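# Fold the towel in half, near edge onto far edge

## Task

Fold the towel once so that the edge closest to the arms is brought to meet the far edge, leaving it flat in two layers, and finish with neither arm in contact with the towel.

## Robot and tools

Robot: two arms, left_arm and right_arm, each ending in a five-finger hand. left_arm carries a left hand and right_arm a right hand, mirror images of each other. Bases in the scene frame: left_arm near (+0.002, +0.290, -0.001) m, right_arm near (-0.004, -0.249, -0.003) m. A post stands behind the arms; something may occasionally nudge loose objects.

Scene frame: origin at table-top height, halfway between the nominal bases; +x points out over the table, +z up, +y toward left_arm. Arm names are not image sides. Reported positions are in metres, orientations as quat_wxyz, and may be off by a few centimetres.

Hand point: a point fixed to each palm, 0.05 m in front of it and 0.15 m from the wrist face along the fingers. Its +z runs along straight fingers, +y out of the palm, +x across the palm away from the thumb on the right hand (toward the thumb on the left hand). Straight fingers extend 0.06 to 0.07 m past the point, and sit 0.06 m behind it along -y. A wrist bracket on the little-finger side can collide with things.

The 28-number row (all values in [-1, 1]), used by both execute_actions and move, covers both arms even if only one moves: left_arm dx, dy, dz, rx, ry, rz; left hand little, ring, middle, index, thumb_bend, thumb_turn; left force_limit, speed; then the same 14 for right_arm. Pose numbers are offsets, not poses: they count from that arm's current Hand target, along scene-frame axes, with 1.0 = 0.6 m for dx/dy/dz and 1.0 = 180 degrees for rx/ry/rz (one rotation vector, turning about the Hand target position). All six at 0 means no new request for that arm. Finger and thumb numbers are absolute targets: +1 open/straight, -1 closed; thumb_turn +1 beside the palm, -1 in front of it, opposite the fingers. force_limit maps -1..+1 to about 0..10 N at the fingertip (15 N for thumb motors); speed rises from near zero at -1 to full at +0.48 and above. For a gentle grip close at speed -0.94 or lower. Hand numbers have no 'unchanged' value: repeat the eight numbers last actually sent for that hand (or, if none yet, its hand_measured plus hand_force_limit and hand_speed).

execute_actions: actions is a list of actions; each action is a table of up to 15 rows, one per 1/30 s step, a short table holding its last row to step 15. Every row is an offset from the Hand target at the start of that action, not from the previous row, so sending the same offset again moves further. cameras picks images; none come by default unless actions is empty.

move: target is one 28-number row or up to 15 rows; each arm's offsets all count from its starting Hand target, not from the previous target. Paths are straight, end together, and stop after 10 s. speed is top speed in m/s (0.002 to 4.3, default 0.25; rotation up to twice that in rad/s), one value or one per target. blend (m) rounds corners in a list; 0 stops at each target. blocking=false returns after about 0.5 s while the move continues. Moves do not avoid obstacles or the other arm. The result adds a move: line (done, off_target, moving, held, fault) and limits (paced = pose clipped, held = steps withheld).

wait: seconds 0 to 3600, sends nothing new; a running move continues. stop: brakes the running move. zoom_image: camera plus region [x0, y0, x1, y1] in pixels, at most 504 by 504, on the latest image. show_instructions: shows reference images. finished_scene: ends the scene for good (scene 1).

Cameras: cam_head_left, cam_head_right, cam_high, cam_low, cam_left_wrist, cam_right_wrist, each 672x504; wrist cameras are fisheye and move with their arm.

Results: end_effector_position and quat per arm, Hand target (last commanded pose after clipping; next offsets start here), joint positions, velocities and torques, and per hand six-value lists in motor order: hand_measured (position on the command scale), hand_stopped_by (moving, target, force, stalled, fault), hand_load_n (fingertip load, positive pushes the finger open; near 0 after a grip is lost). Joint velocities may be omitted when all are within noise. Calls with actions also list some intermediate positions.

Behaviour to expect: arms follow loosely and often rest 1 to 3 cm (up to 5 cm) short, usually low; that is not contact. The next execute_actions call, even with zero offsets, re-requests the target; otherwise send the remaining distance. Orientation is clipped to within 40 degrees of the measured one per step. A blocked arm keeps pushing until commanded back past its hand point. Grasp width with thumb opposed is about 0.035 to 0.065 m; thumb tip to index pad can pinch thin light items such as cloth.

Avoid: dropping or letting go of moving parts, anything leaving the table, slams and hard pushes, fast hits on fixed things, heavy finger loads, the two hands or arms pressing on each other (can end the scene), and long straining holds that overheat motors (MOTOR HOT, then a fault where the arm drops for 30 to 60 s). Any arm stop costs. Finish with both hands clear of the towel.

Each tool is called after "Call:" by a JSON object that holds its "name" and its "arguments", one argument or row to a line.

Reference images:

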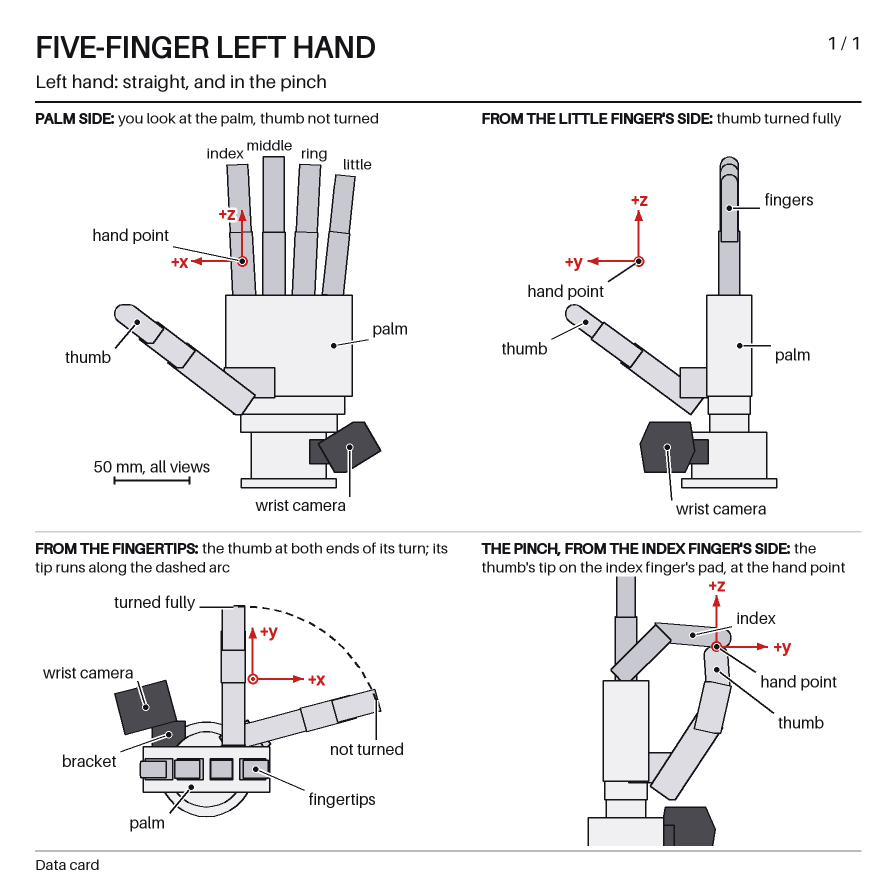

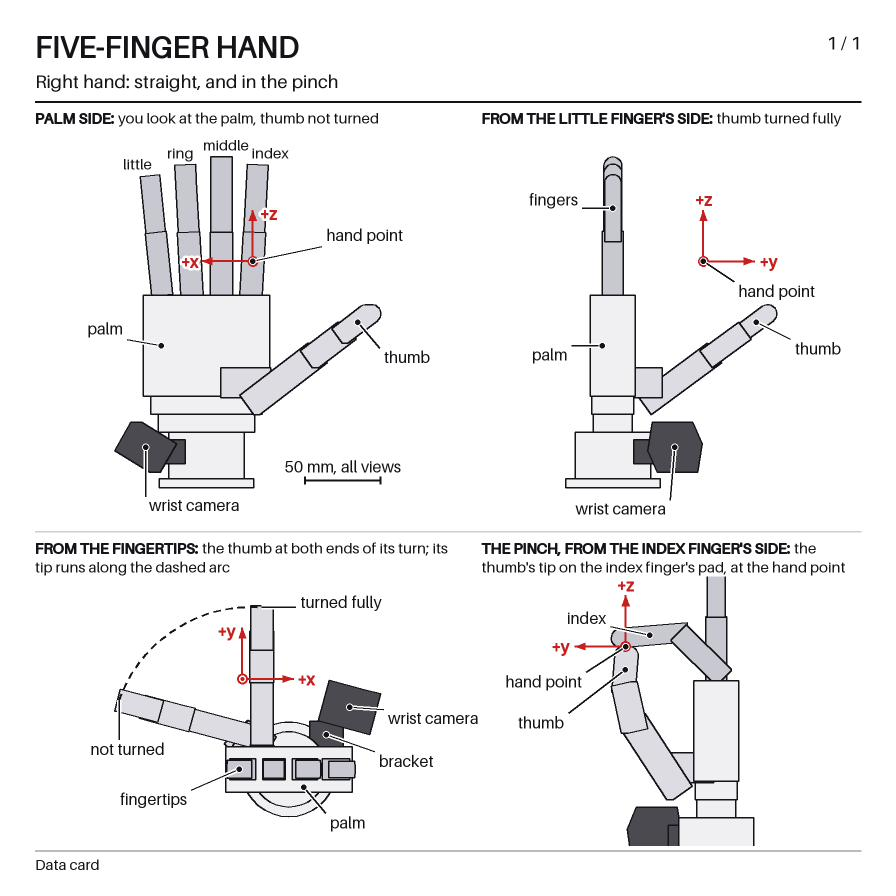

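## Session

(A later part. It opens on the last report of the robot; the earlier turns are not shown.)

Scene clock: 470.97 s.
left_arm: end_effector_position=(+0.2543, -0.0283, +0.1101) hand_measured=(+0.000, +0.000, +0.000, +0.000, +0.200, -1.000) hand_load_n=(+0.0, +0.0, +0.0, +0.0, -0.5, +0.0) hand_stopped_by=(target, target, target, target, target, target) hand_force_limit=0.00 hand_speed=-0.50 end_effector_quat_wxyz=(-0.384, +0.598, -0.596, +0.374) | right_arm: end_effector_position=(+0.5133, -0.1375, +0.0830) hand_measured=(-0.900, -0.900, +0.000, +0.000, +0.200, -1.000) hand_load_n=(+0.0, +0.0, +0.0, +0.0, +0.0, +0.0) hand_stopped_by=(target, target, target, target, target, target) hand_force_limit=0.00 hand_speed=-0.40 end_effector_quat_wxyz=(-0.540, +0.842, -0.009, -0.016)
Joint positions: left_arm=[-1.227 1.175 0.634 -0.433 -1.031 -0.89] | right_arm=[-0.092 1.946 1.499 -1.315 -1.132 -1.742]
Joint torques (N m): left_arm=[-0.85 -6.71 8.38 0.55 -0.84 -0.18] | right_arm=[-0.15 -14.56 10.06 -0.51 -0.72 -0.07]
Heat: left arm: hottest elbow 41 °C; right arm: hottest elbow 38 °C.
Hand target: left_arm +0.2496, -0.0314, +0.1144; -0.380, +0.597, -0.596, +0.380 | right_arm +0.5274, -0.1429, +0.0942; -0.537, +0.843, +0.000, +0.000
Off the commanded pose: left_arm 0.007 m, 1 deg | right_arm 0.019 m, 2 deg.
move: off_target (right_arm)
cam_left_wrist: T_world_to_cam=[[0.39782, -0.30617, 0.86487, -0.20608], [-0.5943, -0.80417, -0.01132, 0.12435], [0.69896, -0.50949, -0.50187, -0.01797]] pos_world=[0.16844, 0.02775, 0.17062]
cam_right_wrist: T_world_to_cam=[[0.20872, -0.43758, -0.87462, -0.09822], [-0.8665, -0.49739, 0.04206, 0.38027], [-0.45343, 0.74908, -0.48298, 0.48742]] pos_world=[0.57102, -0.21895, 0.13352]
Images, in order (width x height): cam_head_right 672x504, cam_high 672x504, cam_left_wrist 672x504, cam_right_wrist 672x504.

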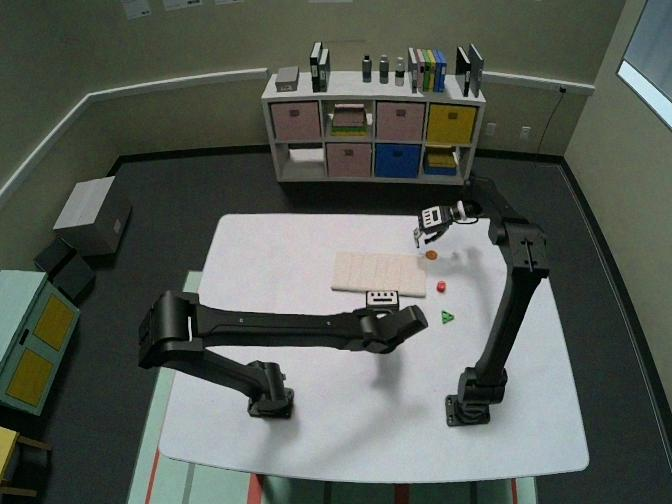

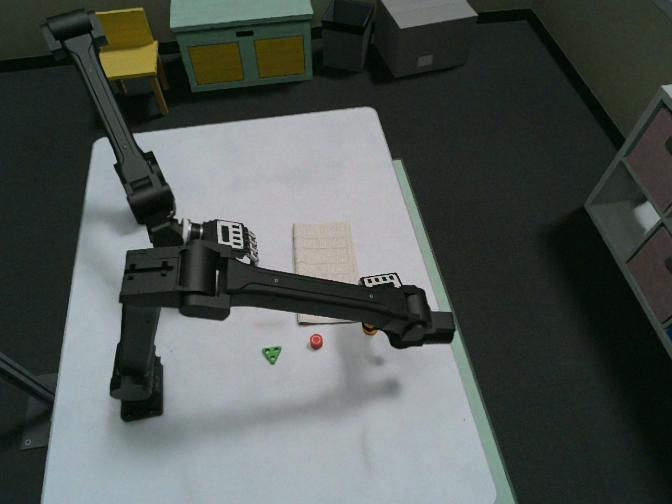

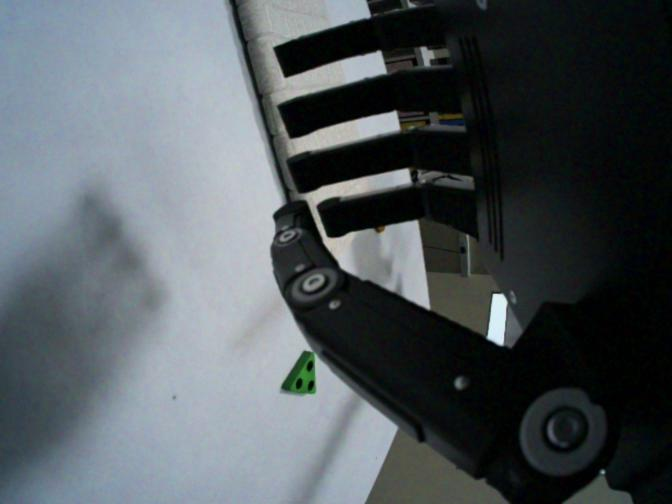

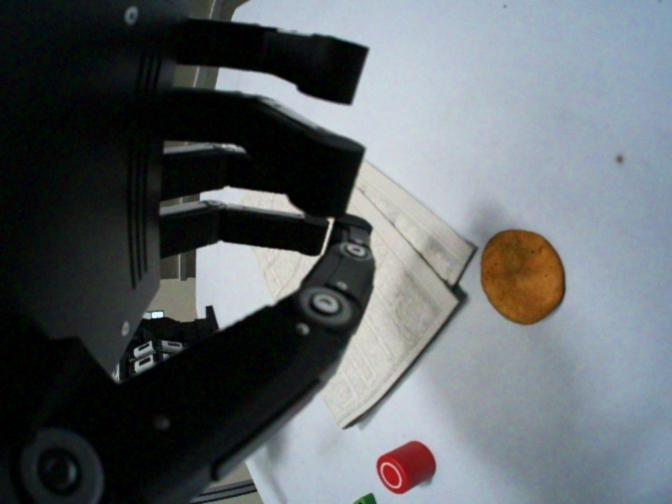

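Call:
{"name": "move", "arguments": {
  "target": [
    [-0.1,0.15,0.05,0,0,0,0,0,0.0,0,0.2,-1,0,-0.5,0.0,-0.15,0.13,0,0,0,-0.9,-0.9,0.0,0,0.2,-1,0,-0.4]
  ],
  "speed": 0.2,
  "cameras": ["cam_right_wrist","cam_left_wrist","cam_head_left","cam_high"]
}}

Call:
{"name": "zoom_image", "arguments": {
  "camera": "cam_high",
  "region": [240, 190, 380, 330]
}}

Scene clock: 474.77 s.
left_arm: end_effector_position=(+0.1917, +0.0659, +0.1369) hand_measured=(+0.000, +0.000, +0.000, +0.000, +0.200, -1.000) hand_load_n=(-0.5, +0.0, +0.0, +0.0, +0.0, +0.0) hand_stopped_by=(target, target, target, target, target, target) hand_force_limit=0.00 hand_speed=-0.50 end_effector_quat_wxyz=(-0.384, +0.598, -0.596, +0.374) | right_arm: end_effector_position=(+0.5177, -0.2283, +0.1581) hand_measured=(-0.900, -0.900, +0.000, +0.000, +0.200, -1.000) hand_load_n=(+0.0, +0.0, +0.0, +0.0, +0.0, +0.0) hand_stopped_by=(target, target, target, target, target, target) hand_force_limit=0.00 hand_speed=-0.40 end_effector_quat_wxyz=(-0.531, +0.847, -0.024, +0.006)
Joint positions: left_arm=[-1.366 0.796 0.519 -0.919 -1.096 -1.144] | right_arm=[-0.252 1.931 1.684 -1.698 -1.084 -1.971]
Joint torques (N m): left_arm=[-0.97 -0.91 10.65 0.29 -0.96 -0.15] | right_arm=[0.21 -15.03 10.41 -0.91 -0.65 -0.08]
Heat: left arm: hottest elbow 41 °C; right arm: hottest elbow 38 °C.
Hand target: left_arm +0.1896, +0.0585, +0.1445; -0.380, +0.597, -0.596, +0.380 | right_arm +0.5274, -0.2331, +0.1722; -0.537, +0.843, +0.000, +0.000
Off the commanded pose: left_arm 0.011 m, 1 deg | right_arm 0.018 m, 3 deg.
joint sent to its limit (right arm) — joint 4 (wrist pitch), lower limit. The joint targets are off in orientation, not in position.
move: off_target (left_arm, right_arm)
cam_left_wrist: T_world_to_cam=[[0.39843, -0.30652, 0.86446, -0.17558], [-0.59423, -0.80422, -0.01128, 0.16325], [0.69867, -0.50919, -0.50257, 0.08734]] pos_world=[0.10594, 0.12195, 0.19752]
cam_right_wrist: T_world_to_cam=[[0.20325, -0.46551, -0.86139, -0.07877], [-0.89047, -0.45369, 0.03507, 0.35929], [-0.40713, 0.75991, -0.50673, 0.57597]] pos_world=[0.57044, -0.31134, 0.21141]
Images, in order (width x height): cam_head_left 672x504, cam_high 672x504, cam_left_wrist 672x504, cam_right_wrist 672x504.

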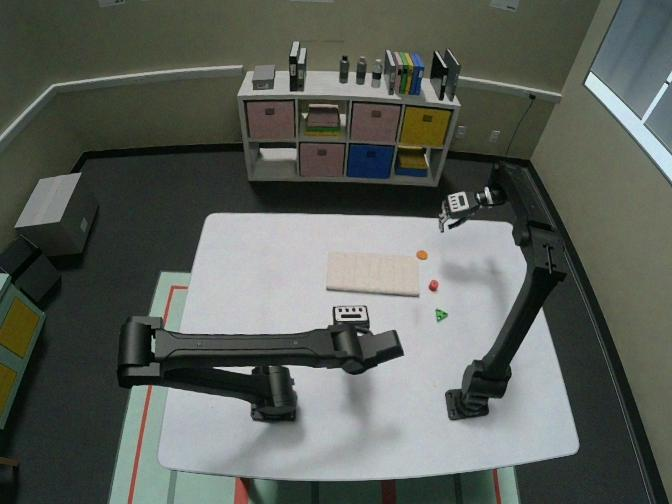

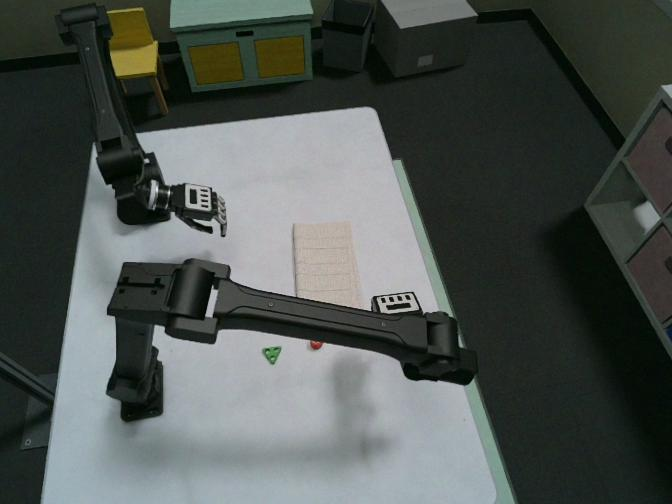

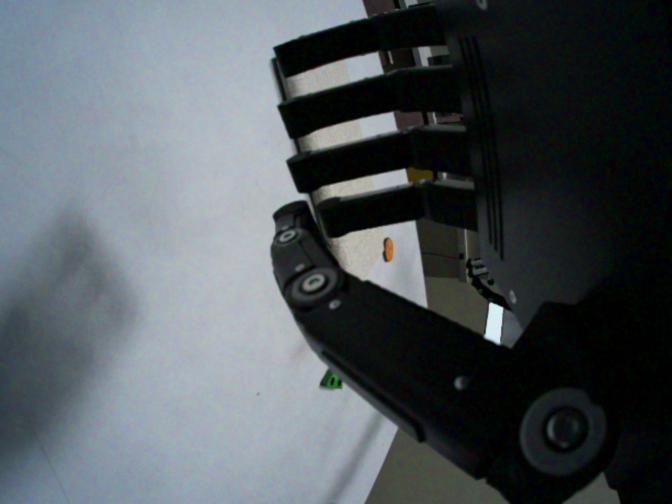

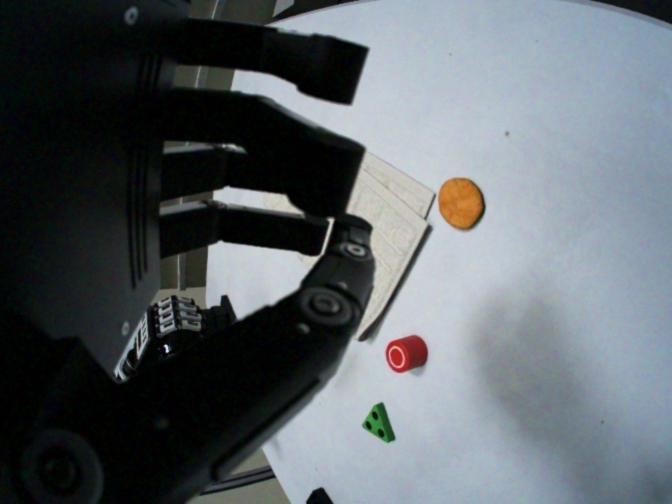

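Scaled by 3.600.

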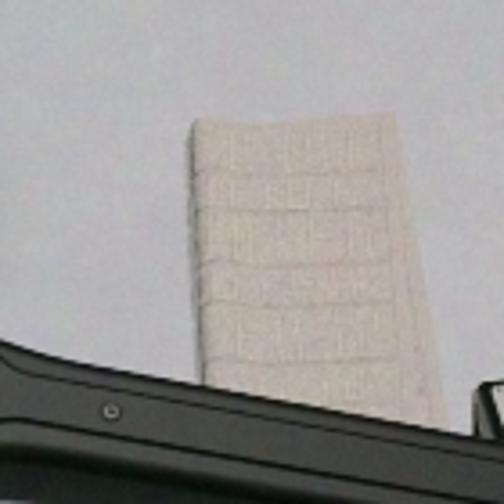

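Call:
{"name": "move", "arguments": {
  "target": [
    [0,0,0,0,0,0,0,0,0.0,0,0.2,-1,0,-0.5,-0.2,-0.05,0.2,0,0,-0.3,-0.9,-0.9,0.1,0.1,0.6,-1,0,-0.4]
  ],
  "speed": 0.25,
  "cameras": ["cam_left_wrist","cam_head_left","cam_high","cam_head_right"]
}}

Call:
{"name": "zoom_image", "arguments": {
  "camera": "cam_high",
  "region": [280, 210, 380, 330]
}}

Call:
{"name": "zoom_image", "arguments": {
  "camera": "cam_head_right",
  "region": [320, 240, 450, 320]
}}

Scene clock: 478.90 s.
left_arm: end_effector_position=(+0.1917, +0.0658, +0.1370) hand_measured=(+0.000, +0.000, +0.000, +0.000, +0.200, -1.000) hand_load_n=(+0.0, +0.0, +0.0, +0.0, +0.0, +0.0) hand_stopped_by=(target, target, target, target, target, target) hand_force_limit=0.00 hand_speed=-0.50 end_effector_quat_wxyz=(-0.384, +0.598, -0.596, +0.374) | right_arm: end_effector_position=(+0.4057, -0.2571, +0.2911) hand_measured=(-0.900, -0.900, +0.100, +0.100, +0.600, -1.000) hand_load_n=(+0.0, +0.0, +0.0, +0.0, +0.0, +0.0) hand_stopped_by=(target, target, target, target, target, target) hand_force_limit=0.00 hand_speed=-0.40 end_effector_quat_wxyz=(-0.480, +0.755, -0.379, +0.235)
Joint positions: left_arm=[-1.366 0.796 0.519 -0.919 -1.097 -1.145] | right_arm=[-0.4 1.062 1.027 -0.71 -0.886 -0.609]
Joint torques (N m): left_arm=[-0.73 -0.85 10.62 0.24 -0.95 -0.19] | right_arm=[-0.5 -5.36 8.94 2.44 -0.35 0.1]
Heat: left arm: hottest elbow 42 °C; right arm: hottest elbow 38 °C.
Hand target: left_arm +0.1896, +0.0585, +0.1445; -0.380, +0.597, -0.596, +0.380 | right_arm +0.4073, -0.2629, +0.2921; -0.479, +0.751, -0.383, +0.244
Off the commanded pose: left_arm 0.011 m, 1 deg | right_arm 0.006 m, 1 deg.
move: done
cam_left_wrist: T_world_to_cam=[[0.39822, -0.3056, 0.86488, -0.17574], [-0.59402, -0.80438, -0.01072, 0.163], [0.69897, -0.50949, -0.50186, 0.08723]] pos_world=[0.10584, 0.12185, 0.19752]
Images, in order (width x height): cam_head_left 672x504, cam_head_right 672x504, cam_high 672x504, cam_left_wrist 672x504.

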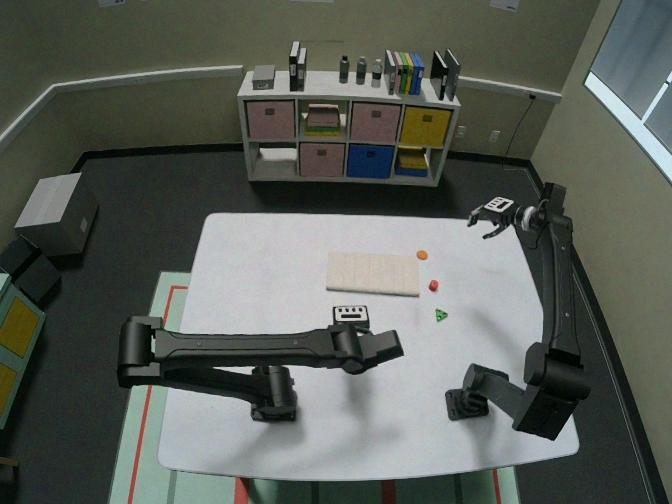

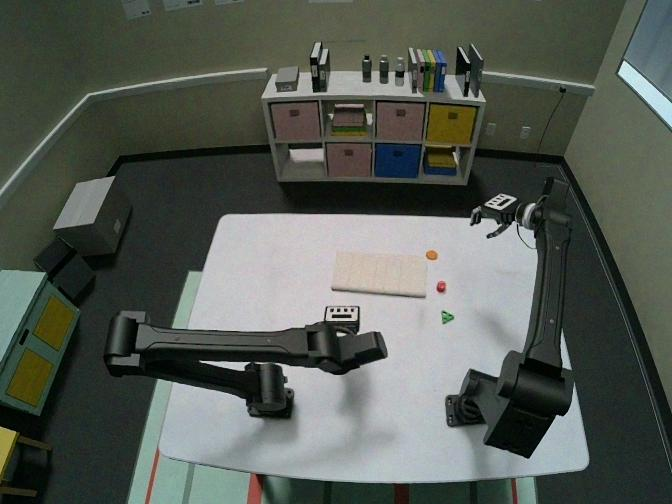

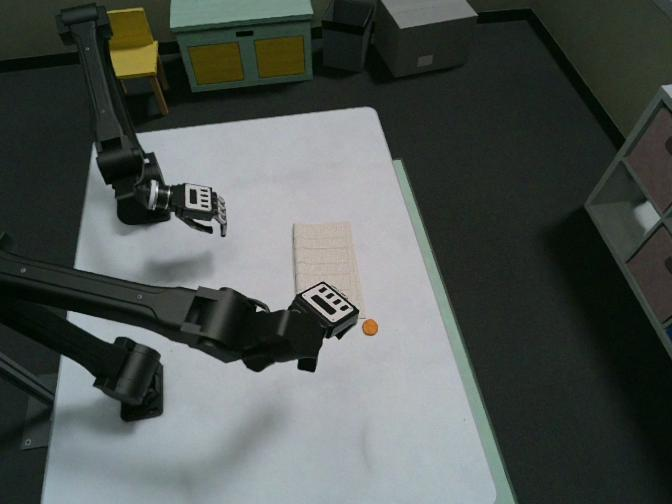

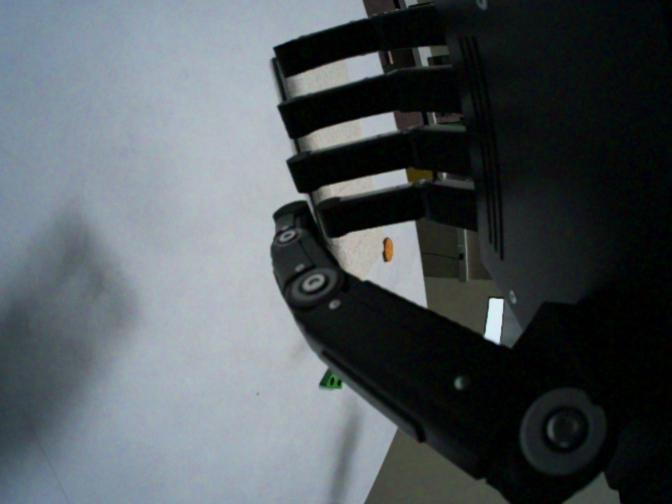

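Scaled by 4.200.

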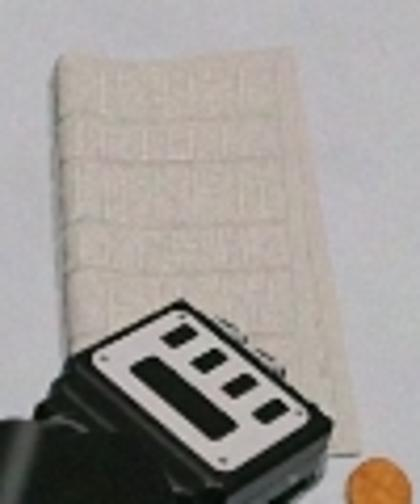

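Scaled by 3.877.

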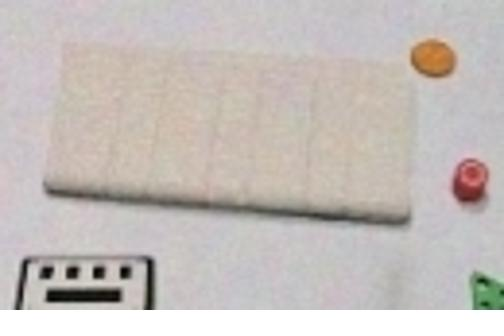

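Call:
{"name": "move", "arguments": {
  "target": [
    [-0.1,0.1,0.1,0,0,0,0,0,0.0,0,0.2,-1,0,-0.5,-0.15,-0.1,0,0,0,-0.1,-0.9,-0.9,0.1,0.1,0.6,-1,0,-0.4]
  ],
  "speed": 0.25,
  "cameras": ["cam_low","cam_high","cam_head_left","cam_right_wrist"]
}}

Call:
{"name": "zoom_image", "arguments": {
  "camera": "cam_low",
  "region": [220, 230, 430, 310]
}}

Call:
{"name": "zoom_image", "arguments": {
  "camera": "cam_high",
  "region": [280, 210, 380, 330]
}}

Scene clock: 482.83 s.
left_arm: end_effector_position=(+0.1345, +0.1274, +0.1883) hand_measured=(+0.000, +0.000, +0.000, +0.000, +0.200, -1.000) hand_load_n=(+0.0, +0.0, +0.0, +0.0, +0.0, +0.0) hand_stopped_by=(target, target, target, target, target, target) hand_force_limit=0.00 hand_speed=-0.50 end_effector_quat_wxyz=(-0.366, +0.590, -0.618, +0.368) | right_arm: end_effector_position=(+0.3207, -0.3211, +0.2949) hand_measured=(-0.900, -0.900, +0.100, +0.100, +0.600, -1.000) hand_load_n=(+0.0, +0.0, +0.0, +0.0, +0.0, +0.0) hand_stopped_by=(target, target, target, target, target, target) hand_force_limit=0.00 hand_speed=-0.40 end_effector_quat_wxyz=(-0.436, +0.683, -0.492, +0.318)
Joint positions: left_arm=[-1.648 0.631 0.624 -1.674 -1.089 -1.675] | right_arm=[-0.681 0.788 0.876 -0.774 -0.852 -0.559]
Joint torques (N m): left_arm=[-0.73 1.2 12.12 -0.47 -0.8 -0.14] | right_arm=[-0.5 -2.14 8.95 1.2 -0.65 -0.08]
Heat: left arm: hottest elbow 43 °C; right arm: hottest elbow 38 °C.
Hand target: left_arm +0.1296, +0.1186, +0.2044; -0.380, +0.597, -0.596, +0.380 | right_arm +0.3174, -0.3230, +0.2922; -0.435, +0.682, -0.496, +0.316
Off the commanded pose: left_arm 0.019 m, 3 deg | right_arm 0.005 m, 1 deg.
joint sent to its limit (left arm) — joint 4 (wrist pitch), lower limit. The joint targets are off in orientation, not in position.
move: off_target (left_arm)
cam_right_wrist: T_world_to_cam=[[-0.33934, -0.36886, -0.86533, 0.24217], [-0.74331, 0.66892, 0.00635, 0.45875], [0.57649, 0.64536, -0.50117, 0.28171]] pos_world=[0.26077, -0.39934, 0.34783]
Images, in order (width x height): cam_head_left 672x504, cam_high 672x504, cam_low 672x504, cam_right_wrist 672x504.

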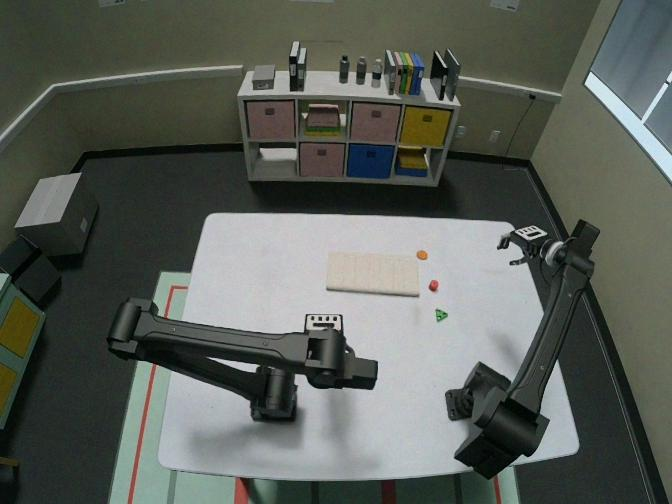

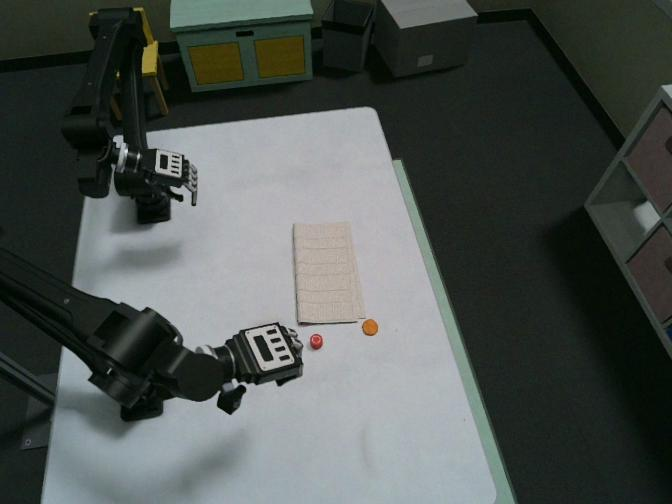

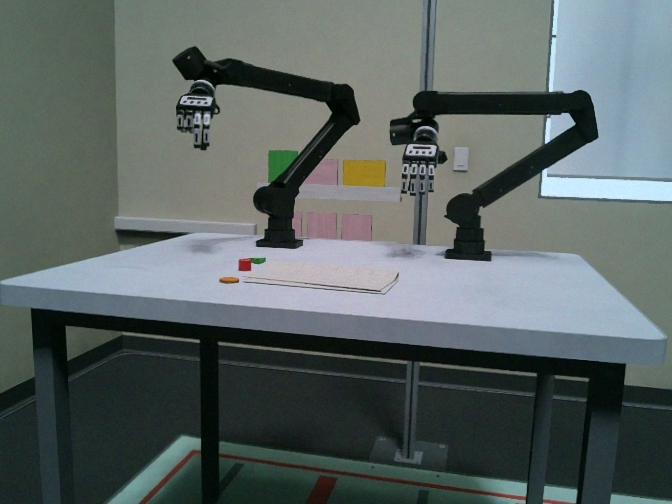

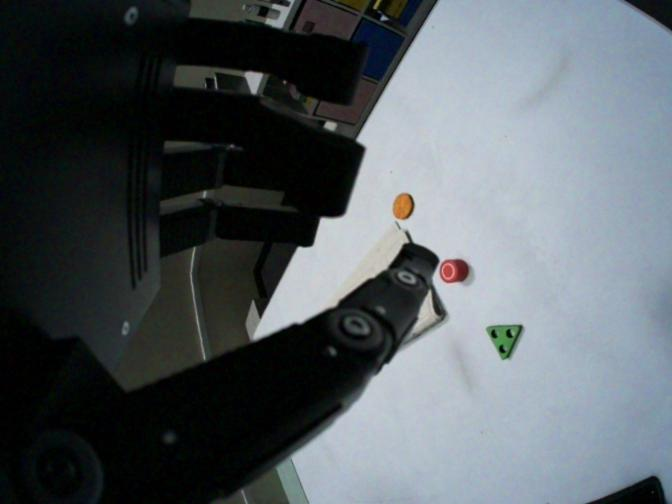

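Scaled by 2.400.

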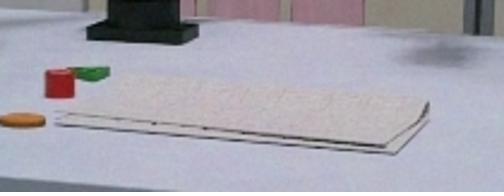

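Scaled by 4.200.

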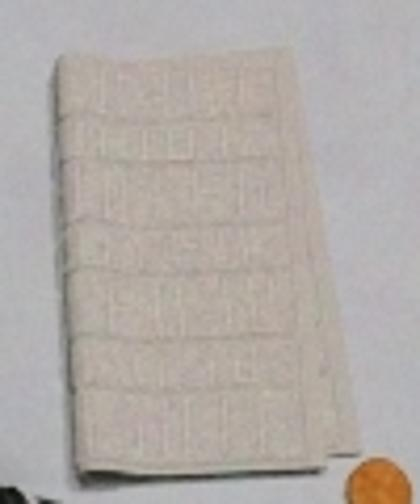

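Call:
{"name": "finished_scene", "arguments": {

}}

The scene is finished: the task was done.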